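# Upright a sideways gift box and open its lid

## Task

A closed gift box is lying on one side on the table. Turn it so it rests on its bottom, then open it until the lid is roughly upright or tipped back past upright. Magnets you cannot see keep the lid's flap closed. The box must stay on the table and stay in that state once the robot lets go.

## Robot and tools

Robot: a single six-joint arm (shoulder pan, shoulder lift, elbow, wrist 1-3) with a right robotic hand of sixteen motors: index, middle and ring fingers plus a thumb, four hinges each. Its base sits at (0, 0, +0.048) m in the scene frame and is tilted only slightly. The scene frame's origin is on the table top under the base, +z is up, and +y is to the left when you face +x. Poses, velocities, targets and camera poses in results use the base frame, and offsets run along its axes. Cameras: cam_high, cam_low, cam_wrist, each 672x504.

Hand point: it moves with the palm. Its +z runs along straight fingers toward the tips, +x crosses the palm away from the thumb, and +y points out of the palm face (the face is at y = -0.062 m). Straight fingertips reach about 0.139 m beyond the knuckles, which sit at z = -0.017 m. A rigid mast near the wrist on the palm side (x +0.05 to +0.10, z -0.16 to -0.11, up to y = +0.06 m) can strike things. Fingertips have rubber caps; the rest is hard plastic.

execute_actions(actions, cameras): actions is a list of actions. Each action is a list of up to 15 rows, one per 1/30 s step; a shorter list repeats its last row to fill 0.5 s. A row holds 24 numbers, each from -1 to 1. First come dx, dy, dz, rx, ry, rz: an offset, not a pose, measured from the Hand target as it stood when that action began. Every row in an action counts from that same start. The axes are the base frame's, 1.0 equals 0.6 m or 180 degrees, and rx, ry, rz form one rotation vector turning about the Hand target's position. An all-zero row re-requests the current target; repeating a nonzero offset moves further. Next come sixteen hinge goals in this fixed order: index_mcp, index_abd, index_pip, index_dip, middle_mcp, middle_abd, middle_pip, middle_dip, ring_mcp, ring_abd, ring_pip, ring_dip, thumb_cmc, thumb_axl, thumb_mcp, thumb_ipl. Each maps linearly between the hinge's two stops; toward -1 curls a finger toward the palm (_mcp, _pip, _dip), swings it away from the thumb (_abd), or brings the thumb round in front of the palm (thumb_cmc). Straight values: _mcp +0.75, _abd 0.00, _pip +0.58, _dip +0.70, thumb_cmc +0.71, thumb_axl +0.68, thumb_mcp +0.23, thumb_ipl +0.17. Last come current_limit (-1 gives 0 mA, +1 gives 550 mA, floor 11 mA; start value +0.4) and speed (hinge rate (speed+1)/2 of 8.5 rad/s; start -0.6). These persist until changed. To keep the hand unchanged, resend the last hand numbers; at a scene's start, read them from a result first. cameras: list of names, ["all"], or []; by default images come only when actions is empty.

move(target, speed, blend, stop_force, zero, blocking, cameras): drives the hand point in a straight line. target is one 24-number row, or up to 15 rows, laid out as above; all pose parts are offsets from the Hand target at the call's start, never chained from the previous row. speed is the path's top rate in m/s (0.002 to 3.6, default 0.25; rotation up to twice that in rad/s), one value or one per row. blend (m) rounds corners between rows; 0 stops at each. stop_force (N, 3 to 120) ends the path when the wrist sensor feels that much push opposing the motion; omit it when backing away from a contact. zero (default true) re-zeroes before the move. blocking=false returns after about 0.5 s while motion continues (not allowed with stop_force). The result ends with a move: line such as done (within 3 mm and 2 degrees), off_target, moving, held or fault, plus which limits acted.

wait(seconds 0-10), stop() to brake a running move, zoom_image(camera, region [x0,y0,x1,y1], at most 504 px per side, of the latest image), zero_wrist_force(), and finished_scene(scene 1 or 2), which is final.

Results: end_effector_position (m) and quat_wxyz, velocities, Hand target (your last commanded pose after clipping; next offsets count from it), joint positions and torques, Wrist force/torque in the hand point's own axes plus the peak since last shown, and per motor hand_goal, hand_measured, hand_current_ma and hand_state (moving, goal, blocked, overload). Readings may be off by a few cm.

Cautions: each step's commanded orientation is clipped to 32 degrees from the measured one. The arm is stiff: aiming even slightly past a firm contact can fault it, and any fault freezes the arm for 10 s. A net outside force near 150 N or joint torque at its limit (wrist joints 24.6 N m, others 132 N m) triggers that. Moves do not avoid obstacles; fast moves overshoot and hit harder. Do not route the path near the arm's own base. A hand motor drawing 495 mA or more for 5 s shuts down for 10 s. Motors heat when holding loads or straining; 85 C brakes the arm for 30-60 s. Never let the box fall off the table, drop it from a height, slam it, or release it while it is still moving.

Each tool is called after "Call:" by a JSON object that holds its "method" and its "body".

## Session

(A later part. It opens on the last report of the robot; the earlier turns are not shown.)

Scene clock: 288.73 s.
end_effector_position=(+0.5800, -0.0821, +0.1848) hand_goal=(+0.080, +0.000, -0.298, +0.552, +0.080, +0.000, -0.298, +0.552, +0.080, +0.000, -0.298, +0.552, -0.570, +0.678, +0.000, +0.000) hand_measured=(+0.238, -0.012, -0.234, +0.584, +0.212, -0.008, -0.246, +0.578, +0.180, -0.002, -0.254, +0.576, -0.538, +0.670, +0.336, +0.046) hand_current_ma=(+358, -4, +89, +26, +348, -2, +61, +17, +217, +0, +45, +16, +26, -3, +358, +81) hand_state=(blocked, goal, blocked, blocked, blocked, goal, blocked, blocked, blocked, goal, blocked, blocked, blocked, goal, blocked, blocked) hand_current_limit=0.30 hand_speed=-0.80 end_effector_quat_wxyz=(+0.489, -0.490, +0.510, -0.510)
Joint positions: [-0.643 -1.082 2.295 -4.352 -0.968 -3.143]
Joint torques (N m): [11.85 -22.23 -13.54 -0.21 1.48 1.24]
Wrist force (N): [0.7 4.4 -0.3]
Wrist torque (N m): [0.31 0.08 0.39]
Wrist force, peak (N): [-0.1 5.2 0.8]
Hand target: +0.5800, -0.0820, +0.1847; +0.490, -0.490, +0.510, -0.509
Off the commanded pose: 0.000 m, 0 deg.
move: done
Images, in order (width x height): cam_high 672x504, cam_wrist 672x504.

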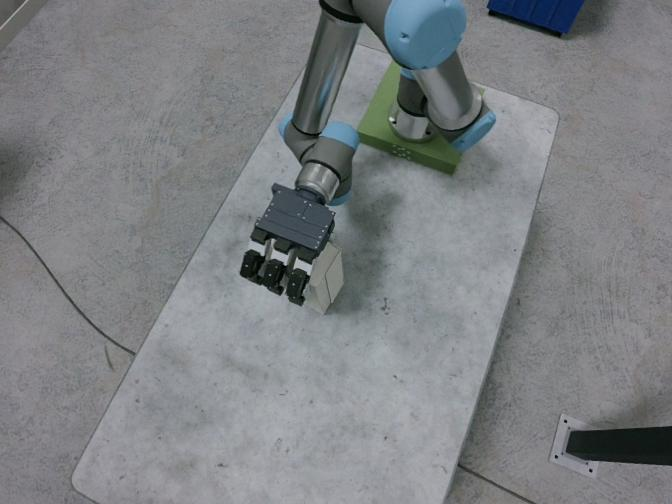

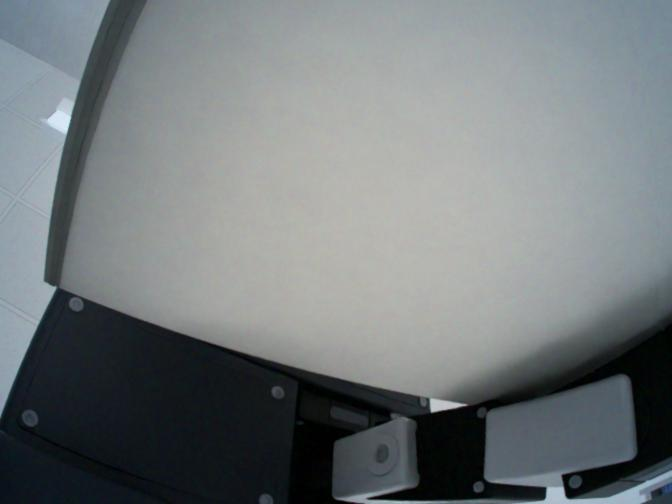

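Call:
{"method": "move", "body": {"target": [0, 0, -0.042, 0.0, 0.0, 0.0, 0.08, 0.0, -0.299, 0.551, 0.08, 0.0, -0.299, 0.551, 0.08, 0.0, -0.299, 0.551, -0.571, 0.678, 0.0, 0.0, 0.3, -0.8], "speed": 0.02, "stop_force": 4.5, "cameras": []}}

Scene clock: 292.93 s.
end_effector_position=(+0.5800, -0.0820, +0.1623) hand_goal=(+0.080, +0.000, -0.298, +0.552, +0.080, +0.000, -0.298, +0.552, +0.080, +0.000, -0.298, +0.552, -0.570, +0.678, +0.000, +0.000) hand_measured=(+0.238, -0.012, -0.230, +0.586, +0.210, -0.006, -0.246, +0.578, +0.176, -0.002, -0.254, +0.574, -0.534, +0.670, +0.336, +0.044) hand_current_ma=(+358, -4, +96, +28, +341, -1, +61, +17, +202, +0, +45, +14, +33, -3, +357, +75) hand_state=(blocked, goal, blocked, blocked, blocked, goal, blocked, blocked, blocked, goal, blocked, blocked, blocked, goal, blocked, blocked) hand_current_limit=0.30 hand_speed=-0.80 end_effector_quat_wxyz=(+0.490, -0.490, +0.510, -0.509)
Joint positions: [-0.643 -1.015 2.294 -4.418 -0.968 -3.143]
Joint torques (N m): [5.26 -33.72 -1.68 -3.46 -2.05 -0.96]
Wrist force (N): [0.8 4.4 0.3]
Wrist torque (N m): [0.26 0.05 0.37]
Wrist force, peak (N): [-4.0 -12.4 0.3]
Hand target: +0.5800, -0.0820, +0.1623; +0.489, -0.490, +0.510, -0.509 (not the last commanded pose)
Off the commanded pose: 0.003 m, 0 deg.
move: contact
No camera images: "cameras" was empty.

Call:
{"method": "move", "body": {"target": [[0, 0, -0.005, 0.0, 0.0, 0.0, 0.08, 0.0, -0.299, 0.551, 0.08, 0.0, -0.299, 0.551, 0.08, 0.0, -0.299, 0.551, -0.571, 0.678, 0.0, 0.0, 0.3, -0.8], [0, 0, -0.005, 0.0, 0.0, 0.0, 0.70, 0.0, -0.153, 0.551, 0.70, 0.0, -0.153, 0.551, 0.70, 0.0, -0.153, 0.551, -0.571, 0.678, 0.449, 0.168, 0.3, -0.85]], "speed": 0.02, "cameras": ["cam_wrist", "cam_high"]}}

Call:
{"method": "zoom_image", "body": {"camera": "cam_high", "region": [200, 150, 400, 340]}}

Scene clock: 297.67 s.
end_effector_position=(+0.5800, -0.0820, +0.1593) hand_goal=(+0.700, +0.000, -0.152, +0.552, +0.700, +0.000, -0.152, +0.552, +0.700, +0.000, -0.152, +0.552, -0.570, +0.678, +0.450, +0.168) hand_measured=(+0.678, -0.002, -0.156, +0.554, +0.676, +0.000, -0.156, +0.554, +0.678, +0.002, -0.156, +0.554, -0.566, +0.674, +0.448, +0.166) hand_current_ma=(-14, +0, -1, +0, -17, +0, -1, +0, -16, +0, +0, +0, +0, -1, +0, +0) hand_state=(blocked, goal, goal, goal, blocked, goal, goal, goal, blocked, goal, goal, goal, goal, goal, goal, goal) hand_current_limit=0.30 hand_speed=-0.85 end_effector_quat_wxyz=(+0.489, -0.490, +0.510, -0.509)
Joint positions: [-0.643 -1.006 2.294 -4.427 -0.968 -3.143]
Joint torques (N m): [-13.91 -44.1 -9.64 -2.96 -2.22 -0.9]
Wrist force (N): [0.7 0.8 -0.4]
Wrist torque (N m): [0.03 0.07 0.34]
Wrist force, peak (N): [-1.0 -22.6 -1.4]
Hand target: +0.5800, -0.0820, +0.1593; +0.489, -0.490, +0.510, -0.509
Off the commanded pose: 0.000 m, 0 deg.
move: done
Images, in order (width x height): cam_high 672x504, cam_wrist 672x504.

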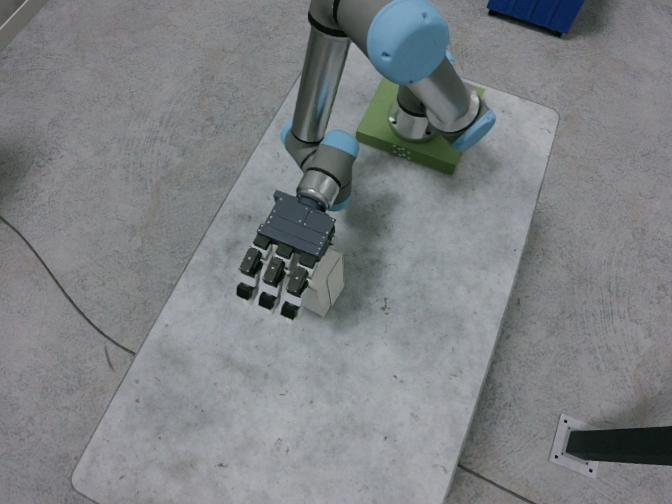

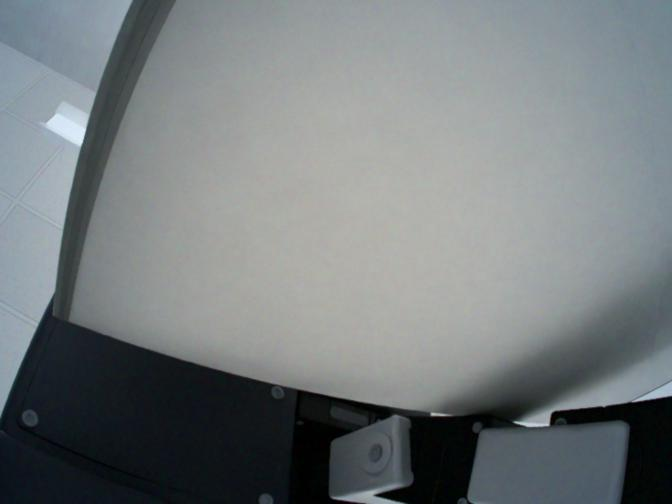

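Scaled by 2.520.

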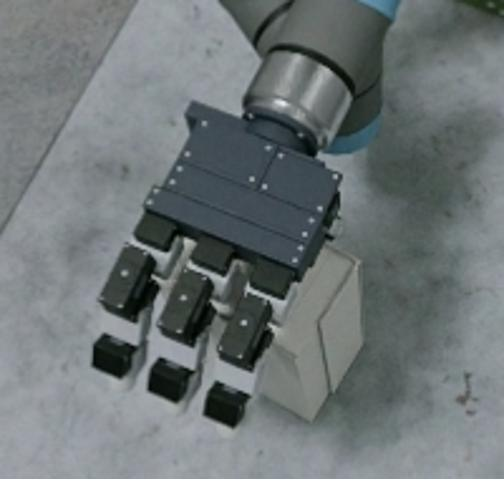

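Call:
{"method": "move", "body": {"target": [[0, 0, 0.003, 0.0, 0.0, 0.0, 0.08, 0.0, -0.299, 0.551, 0.08, 0.0, -0.299, 0.551, 0.08, 0.0, -0.299, 0.551, -0.571, 0.678, 0.449, 0.168, -0.6, -0.85], [0, 0, 0.003, 0.0, 0.0, 0.0, 0.08, 0.0, -0.299, 0.551, 0.08, 0.0, -0.299, 0.551, 0.08, 0.0, -0.299, 0.551, -0.571, 0.678, 0.0, 0.0, -0.6, -0.85], [0, 0, 0.005, 0.0, 0.0, 0.0, 0.08, 0.0, -0.299, 0.551, 0.08, 0.0, -0.299, 0.551, 0.08, 0.0, -0.299, 0.551, -0.571, 0.678, 0.0, 0.0, 0.3, -0.8], [0, 0, 0.035, 0.0, 0.0, 0.0, 0.08, 0.0, -0.299, 0.551, 0.08, 0.0, -0.299, 0.551, 0.08, 0.0, -0.299, 0.551, -0.571, 0.678, 0.0, 0.0, 0.3, -0.8]], "speed": 0.03, "cameras": ["cam_wrist"]}}

Scene clock: 309.93 s.
end_effector_position=(+0.5800, -0.0820, +0.1804) hand_goal=(+0.080, +0.000, -0.298, +0.552, +0.080, +0.000, -0.298, +0.552, +0.080, +0.000, -0.298, +0.552, -0.570, +0.678, +0.000, +0.000) hand_measured=(+0.234, -0.008, -0.236, +0.582, +0.200, -0.004, -0.250, +0.576, +0.162, -0.002, -0.260, +0.574, -0.558, +0.666, +0.368, +0.018) hand_current_ma=(+357, -2, +83, +24, +294, -1, +54, +15, +151, +0, +35, +13, +5, -6, +357, +15) hand_state=(blocked, goal, blocked, blocked, blocked, goal, blocked, blocked, blocked, goal, blocked, blocked, goal, goal, blocked, goal) hand_current_limit=0.30 hand_speed=-0.80 end_effector_quat_wxyz=(+0.490, -0.490, +0.510, -0.509) end_effector_velocity=(+0.000, +0.000, -0.001) end_effector_angular_velocity=(-0.001, -0.001, -0.001)
Joint positions: [-0.643 -1.069 2.295 -4.365 -0.968 -3.143]
Joint velocities: [0 0.003 0 -0.005 -0.001 0]
Joint torques (N m): [-13.72 -20.23 -9.74 -3.53 -1.26 -1.06]
Wrist force (N): [0.5 4.2 0.0]
Wrist torque (N m): [0.27 0.10 0.35]
Wrist force, peak (N): [1.4 -16.4 0.0]
Hand target: +0.5800, -0.0820, +0.1803; +0.489, -0.490, +0.510, -0.509
Off the commanded pose: 0.000 m, 0 deg.
move: done
Images, in order (width x height): cam_wrist 672x504.

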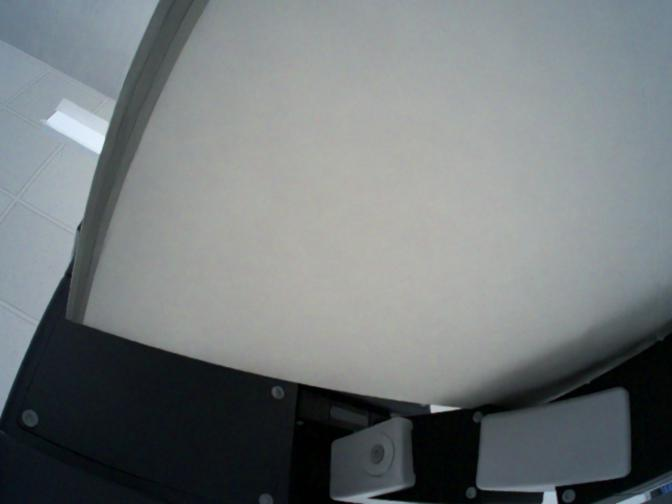

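Call:
{"method": "move", "body": {"target": [-0.0345, 0.027, 0, 0.0, 0.0, 0.178, 0.08, 0.0, -0.299, 0.551, 0.08, 0.0, -0.299, 0.551, 0.08, 0.0, -0.299, 0.551, -0.571, 0.678, 0.0, 0.0, 0.3, -0.8], "speed": 0.15, "cameras": []}}

Call:
{"method": "move", "body": {"target": [0, 0, -0.045, 0.0, 0.0, 0.0, 0.08, 0.0, -0.299, 0.551, 0.08, 0.0, -0.299, 0.551, 0.08, 0.0, -0.299, 0.551, -0.571, 0.678, 0.0, 0.0, 0.3, -0.8], "speed": 0.015, "stop_force": 4, "cameras": []}}

Scene clock: 313.63 s.
end_effector_position=(+0.5593, -0.0659, +0.1803) hand_goal=(+0.080, +0.000, -0.298, +0.552, +0.080, +0.000, -0.298, +0.552, +0.080, +0.000, -0.298, +0.552, -0.570, +0.678, +0.000, +0.000) hand_measured=(+0.234, -0.008, -0.236, +0.582, +0.200, -0.004, -0.250, +0.576, +0.162, -0.002, -0.260, +0.574, -0.558, +0.666, +0.368, +0.018) hand_current_ma=(+358, -2, +84, +24, +293, -1, +55, +15, +150, +0, +35, +13, +5, -6, +357, +15) hand_state=(blocked, goal, blocked, blocked, blocked, goal, blocked, blocked, blocked, goal, blocked, blocked, goal, goal, blocked, goal) hand_current_limit=0.30 hand_speed=-0.80 end_effector_quat_wxyz=(+0.611, -0.612, +0.355, -0.355)
Joint positions: [-0.815 -0.999 2.124 -4.259 -0.237 -3.149]
Joint torques (N m): [13.71 -48.18 -6.31 -2.19 1.11 -0.74]
Wrist force (N): [0.8 4.5 -0.1]
Wrist torque (N m): [0.29 0.07 0.40]
Wrist force, peak (N): [0.6 5.0 -0.3]
Hand target: +0.5593, -0.0658, +0.1803; +0.611, -0.612, +0.355, -0.355
Off the commanded pose: 0.000 m, 0 deg.
move: done
No camera images: "cameras" was empty.

Scene clock: 315.53 s.
end_effector_position=(+0.5593, -0.0658, +0.1638) hand_goal=(+0.080, +0.000, -0.298, +0.552, +0.080, +0.000, -0.298, +0.552, +0.080, +0.000, -0.298, +0.552, -0.570, +0.678, +0.000, +0.000) hand_measured=(+0.234, -0.012, -0.236, +0.582, +0.198, -0.008, -0.250, +0.576, +0.160, -0.006, -0.260, +0.574, -0.558, +0.666, +0.368, +0.018) hand_current_ma=(+357, -4, +84, +24, +291, -2, +55, +15, +143, -1, +35, +13, +5, -6, +357, +15) hand_state=(blocked, goal, blocked, blocked, blocked, goal, blocked, blocked, blocked, goal, blocked, blocked, goal, goal, blocked, goal) hand_current_limit=0.30 hand_speed=-0.80 end_effector_quat_wxyz=(+0.611, -0.612, +0.355, -0.355)
Joint positions: [-0.814 -0.957 2.123 -4.3 -0.237 -3.149]
Joint torques (N m): [14.32 -46.93 -1.62 -0.31 1.56 -1.32]
Wrist force (N): [1.0 2.7 0.1]
Wrist torque (N m): [0.31 0.09 0.41]
Wrist force, peak (N): [4.0 -14.6 -2.1]
Hand target: +0.5593, -0.0658, +0.1638; +0.611, -0.612, +0.355, -0.355 (not the last commanded pose)
Off the commanded pose: 0.010 m, 0 deg.
move: contact
No camera images: "cameras" was empty.

Call:
{"method": "move", "body": {"target": [[0, 0, -0.004, 0.0, 0.0, 0.0, 0.8, 0.0, -0.153, 0.551, 0.8, 0.0, -0.153, 0.551, 0.8, 0.0, -0.153, 0.551, -0.571, 0.678, 0.449, 0.168, 0.3, -0.8], [0, 0, 0.23, 0.0, 0.0, 0.0, 0.8, 0.0, -0.153, 0.551, 0.8, 0.0, -0.153, 0.551, 0.8, 0.0, -0.153, 0.551, -0.571, 0.678, 0.449, 0.168, 0.3, -0.8], [-0.16, -0.07, 0.23, 0.0, 0.0, 0.0, 0.8, 0.0, -0.153, 0.551, 0.8, 0.0, -0.153, 0.551, 0.8, 0.0, -0.153, 0.551, -0.571, 0.678, 0.449, 0.168, 0.3, -0.8]], "speed": [0.05, 0.2, 0.25], "blend": [0, 0.03, 0], "cameras": ["cam_high", "cam_low", "cam_wrist"]}}

Call:
{"method": "zoom_image", "body": {"camera": "cam_high", "region": [200, 170, 400, 350]}}

Scene clock: 322.03 s.
end_effector_position=(+0.4633, -0.1078, +0.3018) hand_goal=(+0.800, +0.000, -0.152, +0.552, +0.800, +0.000, -0.152, +0.552, +0.800, +0.000, -0.152, +0.552, -0.570, +0.678, +0.450, +0.168) hand_measured=(+0.780, -0.004, -0.156, +0.554, +0.778, -0.002, -0.156, +0.554, +0.778, -0.002, -0.156, +0.554, -0.568, +0.676, +0.450, +0.166) hand_current_ma=(-13, +0, -1, +0, -16, +0, -1, +0, -14, +0, +0, +0, +0, +0, +0, +0) hand_state=(blocked, goal, goal, goal, blocked, goal, goal, goal, blocked, goal, goal, goal, goal, goal, goal, goal) hand_current_limit=0.30 hand_speed=-0.80 end_effector_quat_wxyz=(+0.611, -0.612, +0.355, -0.355) end_effector_velocity=(+0.000, -0.001, +0.000) end_effector_angular_velocity=(+0.001, +0.000, -0.001)
Joint positions: [-1.092 -1.377 2.218 -4.005 0.041 -3.119]
Joint velocities: [-0.002 0 0.001 0.007 0.001 -0.007]
Joint torques (N m): [-14.18 -22.59 -11.48 2.02 1.93 -1.4]
Wrist force (N): [0.7 0.8 0.1]
Wrist torque (N m): [0.02 0.09 0.35]
Wrist force, peak (N): [2.8 -4.7 -0.4]
Hand target: +0.4633, -0.1078, +0.3018; +0.611, -0.612, +0.355, -0.355
Off the commanded pose: 0.000 m, 0 deg.
move: done

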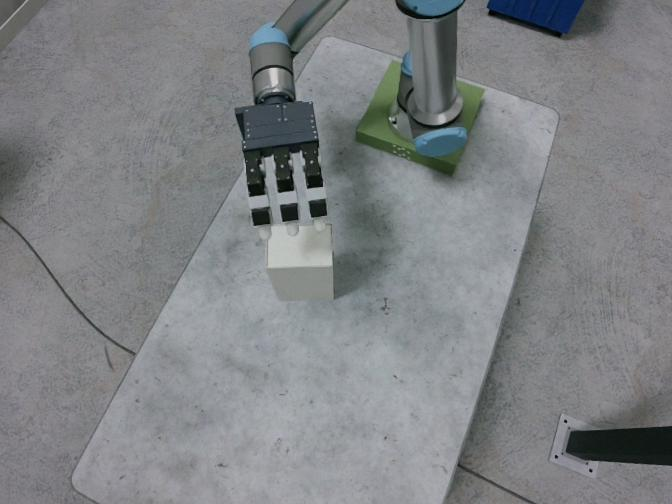

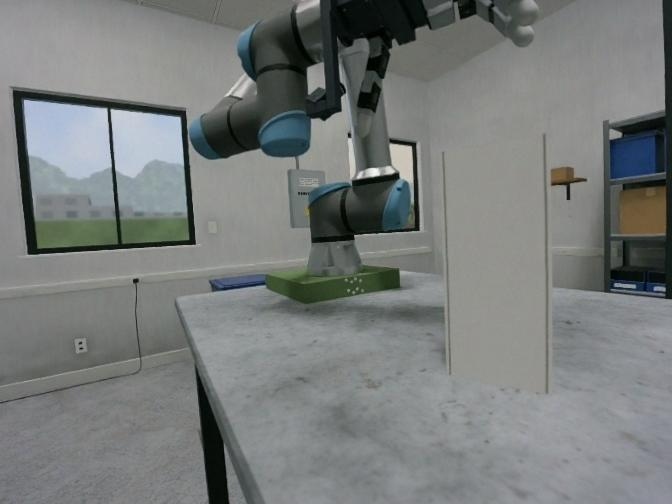

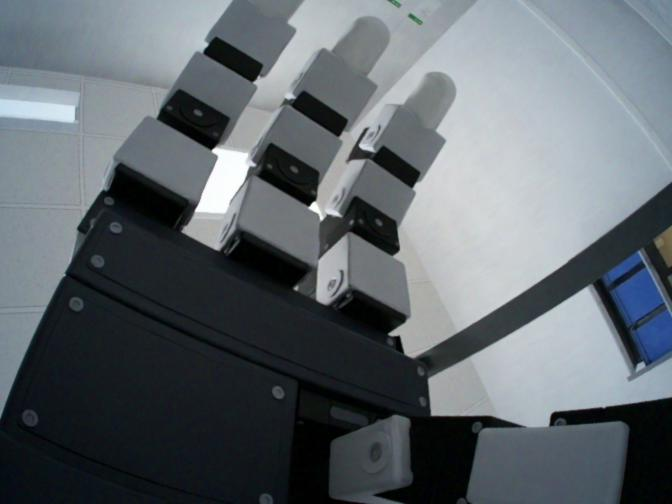

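Scaled by 2.520.

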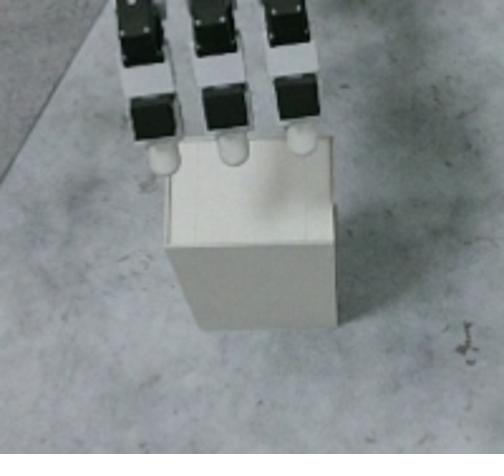

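Call:
{"method": "zoom_image", "body": {"camera": "cam_low", "region": [420, 110, 580, 410]}}

Scaled by 1.680.

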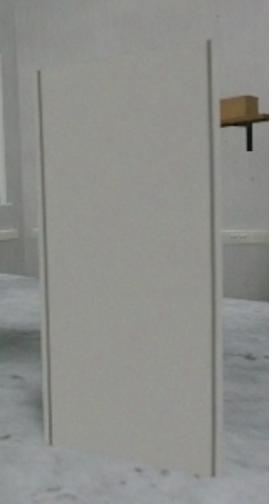

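Call:
{"method": "move", "body": {"target": [[0.0618, -0.0408, 0.0, 0.0242, 0.0715, -0.5395, 0.89, 0.0, -0.299, 0.58, 0.89, 0.0, 0.576, 0.696, 0.89, 0.0, 0.576, 0.696, -0.571, 0.678, 0.73, -0.351, 0.3, -0.6]], "speed": 0.4, "cameras": ["cam_high", "cam_low"]}}

Call:
{"method": "zoom_image", "body": {"camera": "cam_high", "region": [200, 150, 400, 330]}}

Scene clock: 402.77 s.
end_effector_position=(+0.4939, -0.1275, +0.3022) hand_goal=(+0.890, +0.000, -0.298, +0.580, +0.890, +0.000, +0.576, +0.696, +0.890, +0.000, +0.576, +0.696, -0.570, +0.678, +0.730, -0.350) hand_measured=(+0.872, -0.002, -0.298, +0.576, +0.870, -0.002, +0.570, +0.692, +0.870, -0.002, +0.570, +0.694, -0.570, +0.676, +0.724, -0.348) hand_current_ma=(-10, +0, +0, +0, -14, +0, -2, +0, -12, +0, -1, +0, +0, +0, -3, +0) hand_state=(goal, goal, goal, goal, blocked, goal, goal, goal, goal, goal, goal, goal, goal, goal, goal, goal) hand_current_limit=0.30 hand_speed=-0.60 end_effector_quat_wxyz=(+0.219, -0.244, +0.728, -0.602)
Joint positions: [-0.334 -1.568 2.288 -3.65 -2.126 -3.003]
Joint torques (N m): [-14.68 -30.29 -11.84 -3.77 0.81 -1.32]
Wrist force (N): [0.5 1.3 0.3]
Wrist torque (N m): [0.04 0.09 0.35]
Wrist force, peak (N): [-0.8 2.1 -0.4]
Hand target: +0.4939, -0.1276, +0.3022; +0.219, -0.244, +0.728, -0.602 (not the last commanded pose)
Off the commanded pose: 0.008 m, 16 deg.
move: held (a check stopped the path); limits=held
pose unreachable: on one or more control steps of this call, first in action 0 (counted from 0), an arm could not follow its commanded pose, so it was not sent that pose on those steps. It may still have moved: this result reports where it is.
cause: moving toward the commanded pose would bring two parts of the arm too close to each other (joints 4 (wrist 1) to 6 (wrist 3) lie between them).
Images, in order (width x height): cam_high 672x504, cam_low 672x504.

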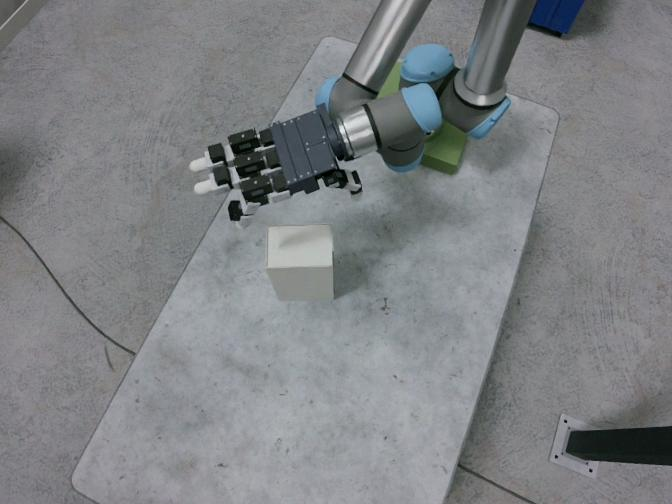

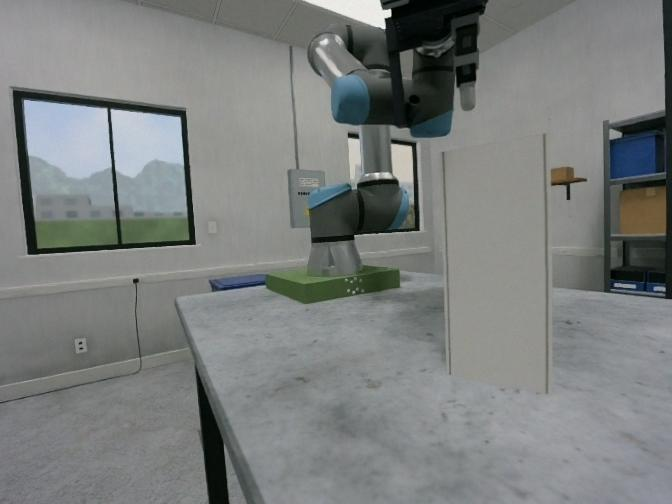

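Scaled by 2.520.

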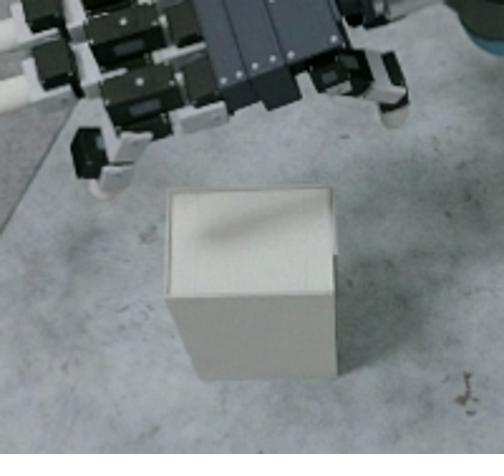

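Call:
{"method": "move", "body": {"target": [[0.1035, 0.098, 0.02, -0.0241, -0.0569, 0.4092, 0.8, 0.0, -0.153, 0.551, 0.8, 0.0, -0.153, 0.551, 0.8, 0.0, -0.153, 0.551, -0.571, 0.678, 0.449, 0.168, 0.3, -0.6]], "speed": 0.4, "cameras": ["cam_high"]}}

Call:
{"method": "zoom_image", "body": {"camera": "cam_high", "region": [200, 150, 400, 330]}}

Scene clock: 429.27 s.
end_effector_position=(+0.5560, -0.0688, +0.3141) hand_goal=(+0.800, +0.000, -0.152, +0.552, +0.800, +0.000, -0.152, +0.552, +0.800, +0.000, -0.152, +0.552, -0.570, +0.678, +0.450, +0.168) hand_measured=(+0.792, -0.002, -0.158, +0.554, +0.790, -0.002, -0.152, +0.554, +0.792, -0.002, -0.152, +0.554, -0.570, +0.676, +0.450, +0.166) hand_current_ma=(-2, +0, -2, +0, -3, +0, +0, +0, -3, +0, +0, +0, +0, +0, +0, -1) hand_state=(goal, goal, goal, goal, goal, goal, goal, goal, goal, goal, goal, goal, goal, goal, goal, goal) hand_current_limit=0.30 hand_speed=-0.60 end_effector_quat_wxyz=(+0.586, -0.587, +0.394, -0.395)
Joint positions: [-0.81 -1.35 2.136 -3.926 -0.374 -3.144]
Joint torques (N m): [14.58 -26.12 -22.95 1.22 1.53 -1.39]
Wrist force (N): [1.0 1.3 0.2]
Wrist torque (N m): [0.06 0.03 0.40]
Wrist force, peak (N): [0.8 1.7 0.2]
Hand target: +0.5560, -0.0688, +0.3142; +0.587, -0.587, +0.394, -0.395
Off the commanded pose: 0.000 m, 0 deg.
move: done
Images, in order (width x height): cam_high 672x504.

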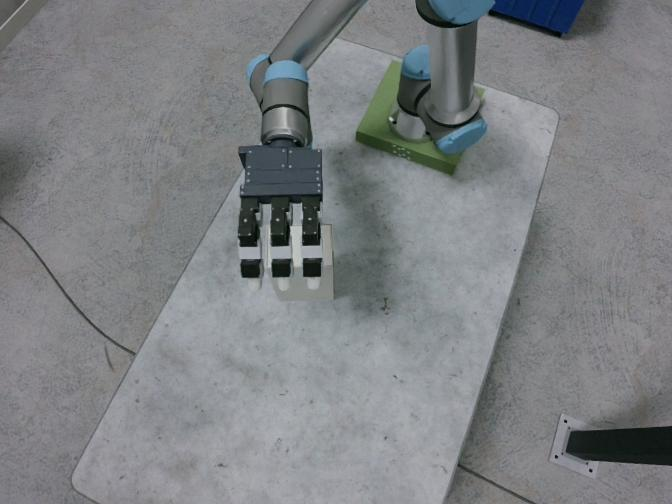

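Scaled by 2.520.

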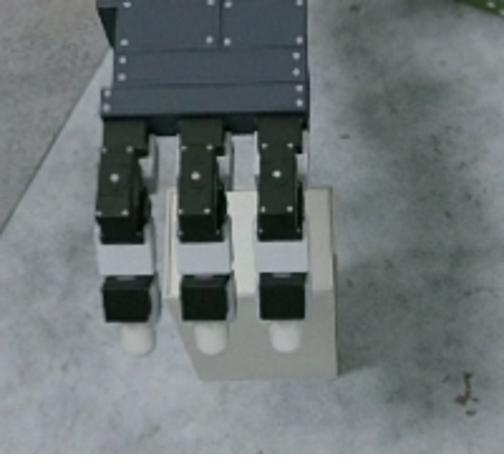

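Call:
{"method": "move", "body": {"target": [0, 0, -0.257, 0, 0, 0, 0.8, 0.0, -0.153, 0.551, 0.8, 0.0, -0.153, 0.551, 0.8, 0.0, -0.153, 0.551, -0.571, 0.678, 0.449, 0.168, 0.3, -0.6], "speed": 0.12, "stop_force": 7, "cameras": []}}

Call:
{"method": "move", "body": {"target": [[0, 0, 0.0, 0.0, 0.0, 0.0, 0.08, 0.0, -0.299, 0.551, 0.08, 0.0, -0.299, 0.551, 0.08, 0.0, -0.299, 0.551, -0.571, 0.678, 0.449, 0.168, -0.6, -0.8], [0, 0, 0.0, 0.0, 0.0, 0.0, 0.08, 0.0, -0.299, 0.551, 0.08, 0.0, -0.299, 0.551, 0.08, 0.0, -0.299, 0.551, -0.571, 0.678, 0.0, 0.0, -0.6, -0.8], [0, 0, 0.004, 0.0, 0.0, 0.0, 0.08, 0.0, -0.299, 0.551, 0.08, 0.0, -0.299, 0.551, 0.08, 0.0, -0.299, 0.551, -0.571, 0.678, 0.0, 0.0, 0.3, -0.8], [0, 0, 0.035, 0.0, 0.0, 0.0, 0.08, 0.0, -0.299, 0.551, 0.08, 0.0, -0.299, 0.551, 0.08, 0.0, -0.299, 0.551, -0.571, 0.678, 0.0, 0.0, 0.3, -0.8]], "speed": 0.05, "cameras": ["cam_high"]}}

Scene clock: 436.73 s.
end_effector_position=(+0.5557, -0.0686, +0.1640) hand_goal=(+0.800, +0.000, -0.152, +0.552, +0.800, +0.000, -0.152, +0.552, +0.800, +0.000, -0.152, +0.552, -0.570, +0.678, +0.450, +0.168) hand_measured=(+0.792, -0.002, -0.158, +0.554, +0.790, -0.002, -0.152, +0.554, +0.790, -0.002, -0.152, +0.554, -0.568, +0.680, +0.456, +0.166) hand_current_ma=(-3, +0, -2, +0, -4, +0, +0, +0, -3, +0, +0, +0, +0, +0, +2, +0) hand_state=(goal, goal, goal, goal, goal, goal, goal, goal, goal, goal, goal, goal, goal, goal, goal, goal) hand_current_limit=0.30 hand_speed=-0.60 end_effector_quat_wxyz=(+0.586, -0.588, +0.395, -0.394)
Joint positions: [-0.81 -0.989 2.205 -4.352 -0.374 -3.148]
Joint torques (N m): [9.94 -33.06 -8.78 -2.18 -2.37 1.06]
Wrist force (N): [0.9 0.3 -0.8]
Wrist torque (N m): [-0.01 0.07 0.39]
Wrist force, peak (N): [-0.9 -98.6 -7.3]
Hand target: +0.5557, -0.0685, +0.1640; +0.586, -0.588, +0.395, -0.394 (not the last commanded pose)
Off the commanded pose: 0.004 m, 0 deg.
move: contact
No camera images: "cameras" was empty.

Scene clock: 440.50 s.
end_effector_position=(+0.5557, -0.0685, +0.1850) hand_goal=(+0.080, +0.000, -0.298, +0.552, +0.080, +0.000, -0.298, +0.552, +0.080, +0.000, -0.298, +0.552, -0.570, +0.678, +0.000, +0.000) hand_measured=(+0.192, -0.006, -0.242, +0.580, +0.184, -0.004, -0.250, +0.576, +0.174, -0.004, -0.256, +0.574, -0.554, +0.662, +0.402, +0.004) hand_current_ma=(+260, -1, +71, +21, +233, -1, +52, +16, +195, +0, +41, +14, +8, -11, +358, +2) hand_state=(blocked, goal, blocked, blocked, blocked, goal, blocked, blocked, blocked, goal, blocked, blocked, goal, goal, blocked, goal) hand_current_limit=0.30 hand_speed=-0.80 end_effector_quat_wxyz=(+0.586, -0.588, +0.395, -0.394) end_effector_velocity=(+0.000, +0.000, -0.001) end_effector_angular_velocity=(-0.002, -0.002, +0.001)
Joint positions: [-0.81 -1.046 2.206 -4.295 -0.374 -3.148]
Joint velocities: [0.001 0.003 0 -0.006 -0.001 0]
Joint torques (N m): [4.66 -23.55 -18.7 -2.66 -1.63 -1.2]
Wrist force (N): [1.1 4.3 -0.2]
Wrist torque (N m): [0.30 0.04 0.45]
Wrist force, peak (N): [0.5 -11.4 -0.8]
Hand target: +0.5557, -0.0685, +0.1850; +0.586, -0.588, +0.395, -0.394
Off the commanded pose: 0.000 m, 0 deg.
move: done
Images, in order (width x height): cam_high 672x504.

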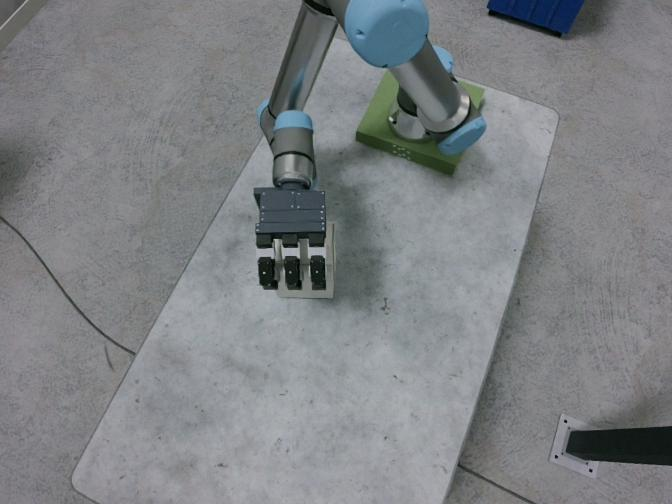

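Call:
{"method": "move", "body": {"target": [-0.049, -0.0053, 0, 0.0, 0.0, -0.2917, 0.08, 0.0, -0.299, 0.551, 0.08, 0.0, -0.299, 0.551, 0.08, 0.0, -0.299, 0.551, -0.571, 0.678, 0.0, 0.0, 0.3, -0.8], "speed": 0.2, "cameras": []}}

Call:
{"method": "move", "body": {"target": [0, 0, -0.055, 0.0, 0.0, 0.0, 0.08, 0.0, -0.299, 0.551, 0.08, 0.0, -0.299, 0.551, 0.08, 0.0, -0.299, 0.551, -0.571, 0.678, 0.0, 0.0, 0.3, -0.8], "speed": 0.015, "stop_force": 3.5, "cameras": ["cam_high"]}}

Scene clock: 446.03 s.
end_effector_position=(+0.5264, -0.0717, +0.1849) hand_goal=(+0.080, +0.000, -0.298, +0.552, +0.080, +0.000, -0.298, +0.552, +0.080, +0.000, -0.298, +0.552, -0.570, +0.678, +0.000, +0.000) hand_measured=(+0.192, -0.006, -0.240, +0.580, +0.184, -0.004, -0.250, +0.576, +0.174, -0.004, -0.256, +0.574, -0.554, +0.662, +0.402, +0.006) hand_current_ma=(+260, -1, +72, +21, +233, -1, +53, +16, +193, +0, +41, +14, +9, -11, +357, +2) hand_state=(blocked, goal, blocked, blocked, blocked, goal, blocked, blocked, blocked, goal, blocked, blocked, goal, goal, blocked, goal) hand_current_limit=0.30 hand_speed=-0.80 end_effector_quat_wxyz=(+0.351, -0.353, +0.614, -0.613) end_effector_velocity=(-0.001, +0.000, +0.000) end_effector_angular_velocity=(+0.000, -0.001, -0.004)
Joint positions: [-0.356 -1.134 2.425 -4.43 -1.744 -3.142]
Joint velocities: [0.001 -0.001 0.001 0 -0.005 0]
Joint torques (N m): [-5.37 -38.64 -2.18 -4.22 -2.32 -1.4]
Wrist force (N): [1.1 4.5 -0.3]
Wrist torque (N m): [0.33 0.04 0.39]
Wrist force, peak (N): [1.4 4.9 -0.2]
Hand target: +0.5263, -0.0717, +0.1850; +0.351, -0.353, +0.614, -0.613
Off the commanded pose: 0.000 m, 0 deg.
move: done
No camera images: "cameras" was empty.

Scene clock: 448.20 s.
end_effector_position=(+0.5263, -0.0717, +0.1671) hand_goal=(+0.080, +0.000, -0.298, +0.552, +0.080, +0.000, -0.298, +0.552, +0.080, +0.000, -0.298, +0.552, -0.570, +0.678, +0.000, +0.000) hand_measured=(+0.192, -0.006, -0.240, +0.580, +0.184, -0.004, -0.250, +0.576, +0.174, -0.004, -0.256, +0.574, -0.552, +0.662, +0.400, +0.006) hand_current_ma=(+260, -1, +73, +22, +231, -1, +53, +16, +189, +0, +41, +14, +10, -11, +358, +3) hand_state=(blocked, goal, blocked, blocked, blocked, goal, blocked, blocked, blocked, goal, blocked, blocked, goal, goal, blocked, goal) hand_current_limit=0.30 hand_speed=-0.80 end_effector_quat_wxyz=(+0.351, -0.353, +0.614, -0.613)
Joint positions: [-0.356 -1.072 2.425 -4.492 -1.744 -3.142]
Joint torques (N m): [-12.11 -37.83 -0.73 -3.85 -2.01 -1.04]
Wrist force (N): [0.9 4.1 0.0]
Wrist torque (N m): [0.31 0.06 0.36]
Wrist force, peak (N): [0.3 -9.5 -0.7]
Hand target: +0.5263, -0.0717, +0.1671; +0.351, -0.353, +0.614, -0.613 (not the last commanded pose)
Off the commanded pose: 0.015 m, 0 deg.
move: contact
Images, in order (width x height): cam_high 672x504.

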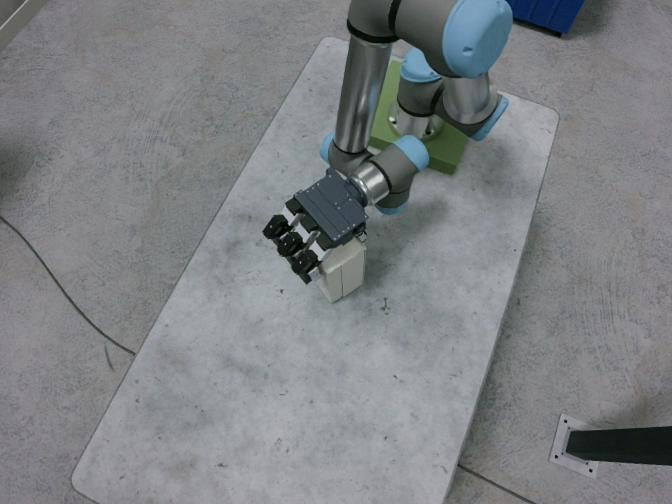

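Call:
{"method": "move", "body": {"target": [[0, 0, -0.005, 0.0, 0.0, 0.0, 0.8, 0.0, -0.153, 0.551, 0.8, 0.0, -0.153, 0.551, 0.8, 0.0, -0.153, 0.551, -0.571, 0.678, 0.674, -0.157, 0.3, -0.8], [0, 0, 0.2717, 0.0, 0.0, 0.0, 0.8, 0.0, -0.153, 0.551, 0.8, 0.0, -0.153, 0.551, 0.8, 0.0, -0.153, 0.551, -0.571, 0.678, 0.674, -0.157, 0.3, -0.8], [-0.127, 0.0695, 0.438, 0.5258, 0.1409, -0.3849, 0.8, 0.0, -0.153, 0.551, 0.8, 0.0, -0.153, 0.551, 0.8, 0.0, -0.153, 0.551, -0.571, 0.678, 0.674, -0.157, 0.3, -0.8], [-0.1475, 0.0075, 0.2717, 0.0715, 0.0191, -0.498, 0.89, 0.0, -0.299, 0.58, 0.89, 0.0, 0.576, 0.696, 0.89, 0.0, 0.576, 0.696, -0.571, 0.678, 0.73, -0.351, 0.3, -0.6]], "speed": [0.03, 0.15, 0.5, 0.5], "blend": [0, 0.04, 0.06, 0], "cameras": ["cam_high", "cam_low"]}}

Call:
{"method": "zoom_image", "body": {"camera": "cam_high", "region": [200, 130, 420, 330]}}

Scene clock: 467.00 s.
end_effector_position=(+0.4378, -0.0672, +0.3301) hand_goal=(+0.890, +0.000, -0.298, +0.580, +0.890, +0.000, +0.576, +0.696, +0.890, +0.000, +0.576, +0.696, -0.570, +0.678, +0.730, -0.350) hand_measured=(+0.870, -0.004, -0.296, +0.576, +0.866, -0.002, +0.568, +0.692, +0.868, -0.002, +0.568, +0.692, -0.570, +0.676, +0.722, -0.348) hand_current_ma=(-14, +0, +0, +0, -17, +0, -2, +0, -16, +0, -2, +0, +0, +0, -4, +0) hand_state=(blocked, goal, goal, goal, blocked, goal, goal, goal, blocked, goal, goal, goal, goal, goal, goal, goal) hand_current_limit=0.30 hand_speed=-0.60 end_effector_quat_wxyz=(-0.165, +0.203, +0.751, -0.606)
Joint positions: [-0.021 -1.361 1.427 -0.481 -2.594 -0.362]
Joint torques (N m): [-13.65 -20.45 -15.16 1.74 -3.04 -1.26]
Wrist force (N): [1.0 0.5 -0.1]
Wrist torque (N m): [-0.04 0.04 0.27]
Wrist force, peak (N): [0.5 -4.3 -2.1]
Hand target: +0.4378, -0.0672, +0.3301; -0.165, +0.203, +0.751, -0.606
Off the commanded pose: 0.000 m, 0 deg.
move: done
Images, in order (width x height): cam_high 672x504, cam_low 672x504.

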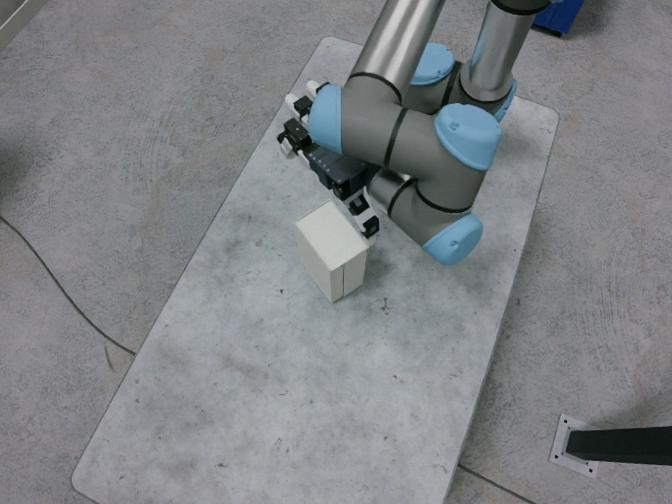

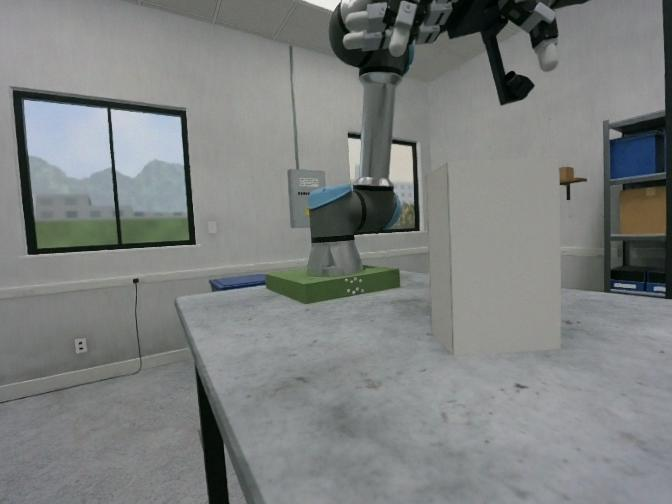

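Scaled by 2.291.

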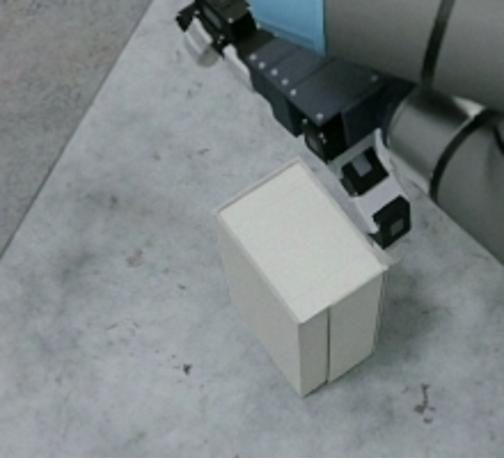

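Call:
{"method": "move", "body": {"target": [-0.006, 0.007, -0.2968, 0.0, 0.0, -0.011, 0.89, 0.0, -0.299, 0.58, 0.89, 0.0, 0.576, 0.696, 0.89, 0.0, 0.576, 0.696, -0.571, 0.678, 0.73, -0.351, 0.3, -0.6], "speed": 0.06, "stop_force": 4, "cameras": ["cam_high", "cam_low", "cam_wrist"]}}

Call:
{"method": "zoom_image", "body": {"camera": "cam_low", "region": [340, 20, 640, 380]}}

Scene clock: 479.30 s.
end_effector_position=(+0.4342, -0.0630, +0.1520) hand_goal=(+0.890, +0.000, -0.298, +0.580, +0.890, +0.000, +0.576, +0.696, +0.890, +0.000, +0.576, +0.696, -0.570, +0.678, +0.730, -0.350) hand_measured=(+0.870, -0.004, -0.296, +0.576, +0.866, -0.002, +0.568, +0.692, +0.868, -0.002, +0.570, +0.692, -0.570, +0.676, +0.722, -0.348) hand_current_ma=(-13, +0, +0, +0, -17, +0, -2, +0, -16, +0, -2, +0, +0, +0, -4, +0) hand_state=(blocked, goal, goal, goal, blocked, goal, goal, goal, blocked, goal, goal, goal, goal, goal, goal, goal) hand_current_limit=0.30 hand_speed=-0.60 end_effector_quat_wxyz=(-0.175, +0.216, +0.747, -0.604)
Joint positions: [-0.018 -1.233 1.733 -0.893 -2.561 -0.335]
Joint torques (N m): [10.63 -45.68 -29.92 -1.09 -2.95 -1.25]
Wrist force (N): [1.1 1.1 0.0]
Wrist torque (N m): [0.02 0.01 0.31]
Wrist force, peak (N): [1.0 2.1 0.1]
Hand target: +0.4342, -0.0630, +0.1520; -0.175, +0.216, +0.747, -0.604
Off the commanded pose: 0.000 m, 0 deg.
move: done

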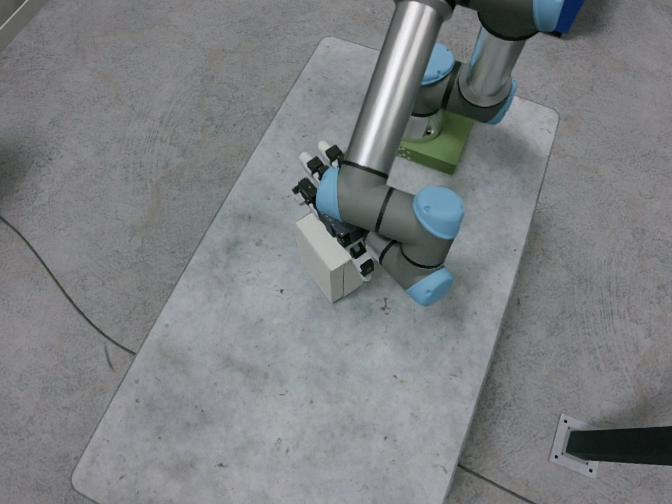

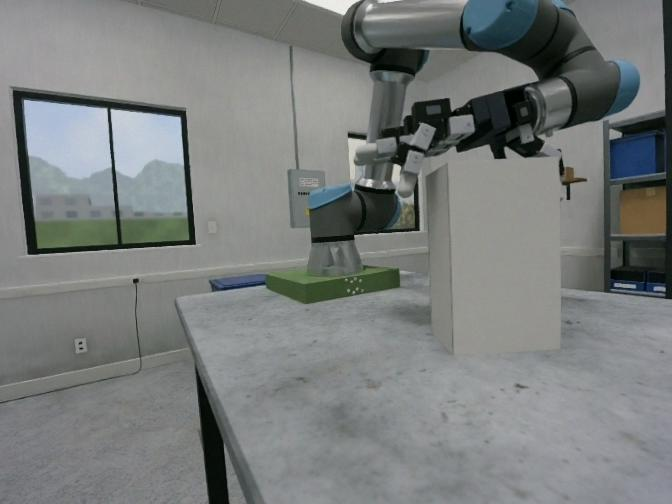

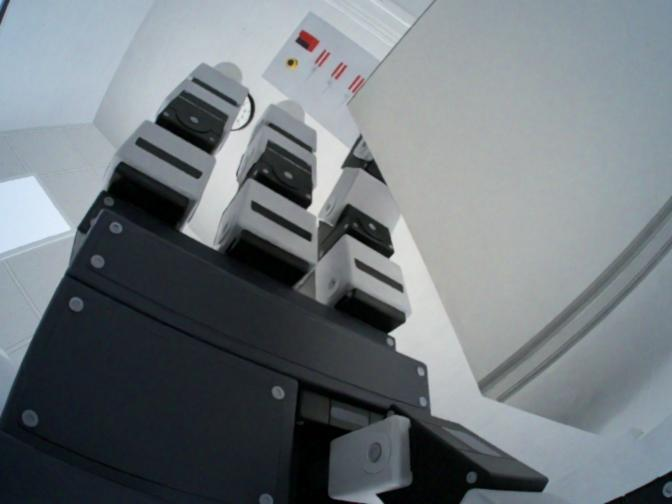

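Scaled by 1.400.

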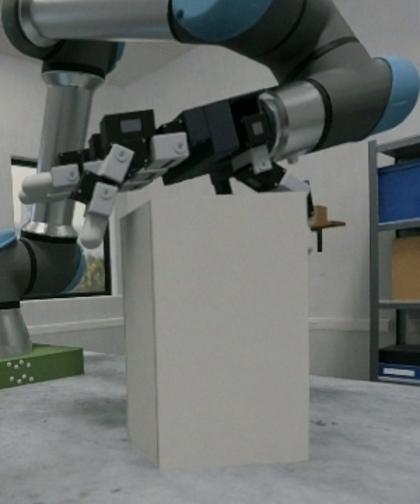

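Call:
{"method": "execute_actions", "body": {"actions": [[[0,0,0,0,0,0, 0.28, 0.0, -0.299, 0.58, 0.89, 0.0, 0.576, 0.696, 0.89, 0.0, 0.576, 0.696, -0.571, 0.678, 0.35, -0.351, -0.65, -0.88]], [[0,0,0,0,0,0, 0.28, 0.0, -0.299, 0.58, 0.89, 0.0, 0.576, 0.696, 0.89, 0.0, 0.576, 0.696, -0.571, 0.678, 0.35, -0.351, -0.65, -0.88]], [[0,0,0,0,0,0, 0.28, 0.0, -0.299, 0.58, 0.89, 0.0, 0.576, 0.696, 0.89, 0.0, 0.576, 0.696, -0.571, 0.678, 0.35, -0.351, -0.65, -0.88]]], "cameras": ["cam_low", "cam_wrist"]}}

Call:
{"method": "zoom_image", "body": {"camera": "cam_low", "region": [340, 20, 640, 380]}}

Scene clock: 483.33 s.
end_effector_position=(+0.4342, -0.0630, +0.1520) hand_goal=(+0.280, +0.000, -0.298, +0.580, +0.890, +0.000, +0.576, +0.696, +0.890, +0.000, +0.576, +0.696, -0.570, +0.678, +0.350, -0.350) hand_measured=(+0.584, -0.004, -0.280, +0.584, +0.866, -0.002, +0.568, +0.692, +0.868, -0.002, +0.570, +0.692, -0.570, +0.676, +0.526, -0.344) hand_current_ma=(+96, +0, +9, +1, -17, +0, -2, +0, -16, +0, -2, +0, +0, +0, +96, +2) hand_state=(blocked, goal, goal, goal, blocked, goal, goal, goal, blocked, goal, goal, goal, goal, goal, blocked, goal) hand_current_limit=-0.65 hand_speed=-0.88 end_effector_quat_wxyz=(-0.175, +0.216, +0.747, -0.604)
Joint positions: [-0.018 -1.233 1.733 -0.893 -2.561 -0.335]
Joint torques (N m): [-7.8 -40.2 -25.69 -1.15 -2.67 -1.14]
Wrist force (N): [1.1 -2.9 -1.0]
Wrist torque (N m): [-0.19 0.01 0.35]
Wrist force, peak (N): [1.1 -3.2 -1.0]
Hand target: +0.4342, -0.0630, +0.1520; -0.175, +0.216, +0.747, -0.604
Off the commanded pose: 0.000 m, 0 deg.
Images, in order (width x height): cam_low 672x504, cam_wrist 672x504.

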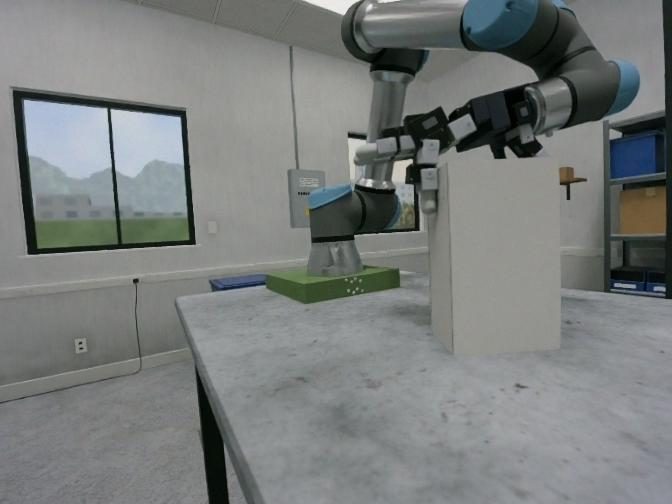

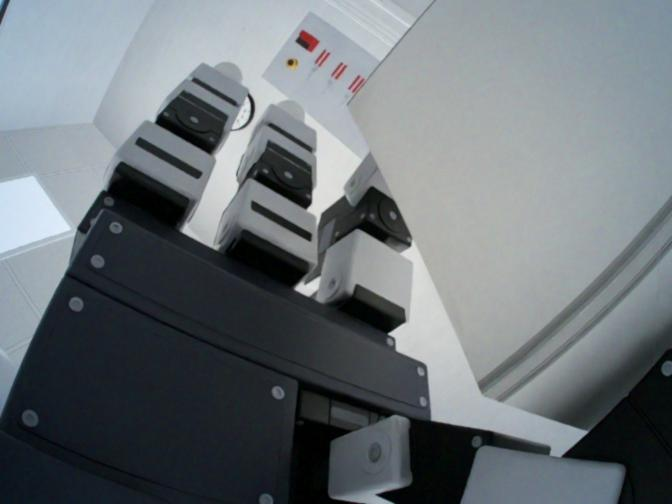

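Scaled by 1.400.

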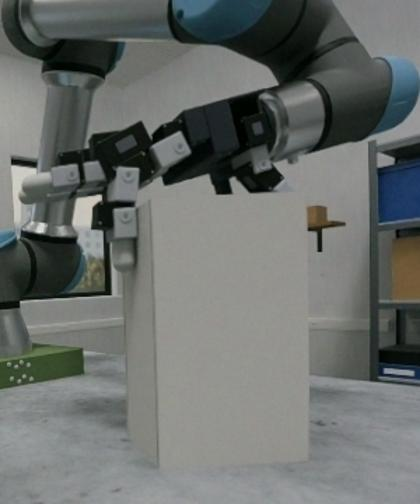

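Call:
{"method": "move", "body": {"target": [[0, 0, 0.0, 0, 0, 0, 0.28, 0.0, -0.299, 0.58, 0.89, 0.0, 0.576, 0.696, 0.89, 0.0, 0.576, 0.696, -0.571, 0.678, 0.35, -0.351, 0.35, -0.8], [0.0685, -0.0428, 0.0143, 0, 0, 0, 0.28, 0.0, -0.299, 0.58, 0.89, 0.0, 0.576, 0.696, 0.89, 0.0, 0.576, 0.696, -0.571, 0.678, 0.35, -0.351, 0.35, -0.8], [0.138, -0.0862, 0.0073, 0, 0, 0, 0.28, 0.0, -0.299, 0.58, 0.89, 0.0, 0.576, 0.696, 0.89, 0.0, 0.576, 0.696, -0.571, 0.678, 0.35, -0.351, 0.35, -0.8]], "speed": [0.05, 0.05, 0.05], "blend": [0, 0.015, 0], "cameras": ["cam_low", "cam_high"]}}

Call:
{"method": "zoom_image", "body": {"camera": "cam_low", "region": [340, 20, 640, 380]}}

Scene clock: 492.33 s.
end_effector_position=(+0.5170, -0.1149, +0.1563) hand_goal=(+0.280, +0.000, -0.298, +0.580, +0.890, +0.000, +0.576, +0.696, +0.890, +0.000, +0.576, +0.696, -0.570, +0.678, +0.350, -0.350) hand_measured=(+0.544, +0.018, -0.240, +0.596, +0.866, -0.002, +0.568, +0.692, +0.868, -0.002, +0.570, +0.692, -0.626, +0.654, +0.508, -0.326) hand_current_ma=(+371, +7, +75, +7, -17, +0, -2, +0, -16, +0, -2, +0, -72, -21, +371, +26) hand_state=(blocked, goal, blocked, goal, blocked, goal, goal, goal, blocked, goal, goal, goal, blocked, blocked, blocked, blocked) hand_current_limit=0.35 hand_speed=-0.80 end_effector_quat_wxyz=(-0.175, +0.216, +0.747, -0.604) end_effector_velocity=(-0.002, +0.001, -0.001) end_effector_angular_velocity=(+0.000, +0.002, -0.001)
Joint positions: [-0.102 -1.088 1.513 -0.873 -2.637 -0.401]
Joint velocities: [0.002 -0.002 0.005 0 0.002 0.002]
Joint torques (N m): [12.25 -47.95 -9.88 1.72 1.44 1.18]
Wrist force (N): [0.9 -10.8 -3.8]
Wrist torque (N m): [-1.29 0.16 0.11]
Wrist force, peak (N): [1.6 -11.8 -1.7]
Hand target: +0.5170, -0.1147, +0.1564; -0.175, +0.216, +0.747, -0.604
Off the commanded pose: 0.000 m, 0 deg.
move: done
Images, in order (width x height): cam_high 672x504, cam_low 672x504.

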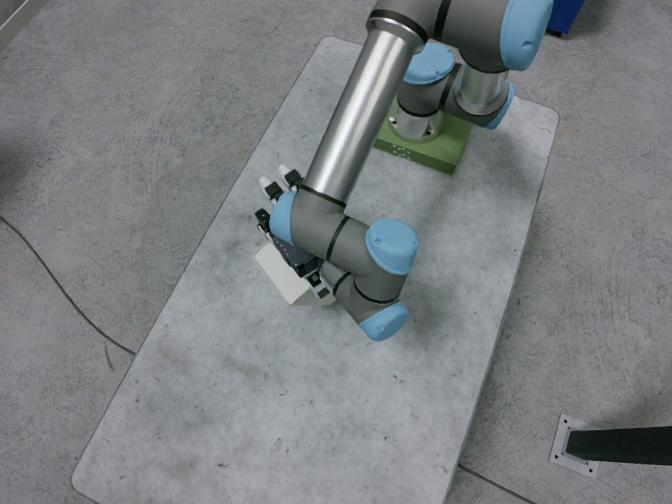

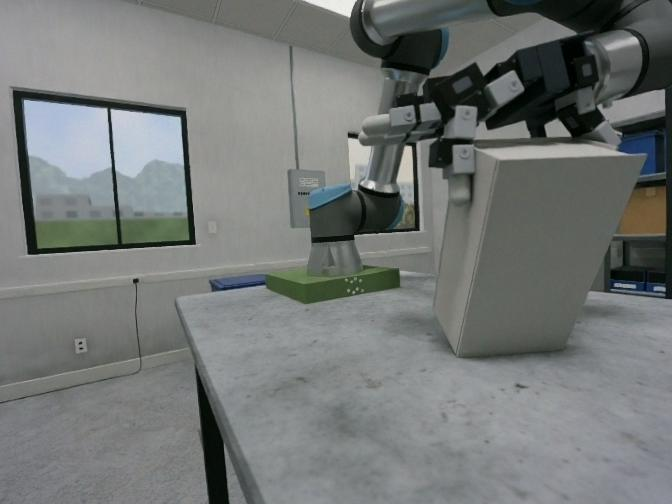

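Scaled by 1.400.

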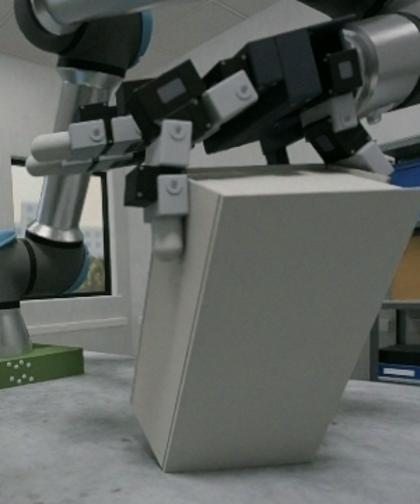

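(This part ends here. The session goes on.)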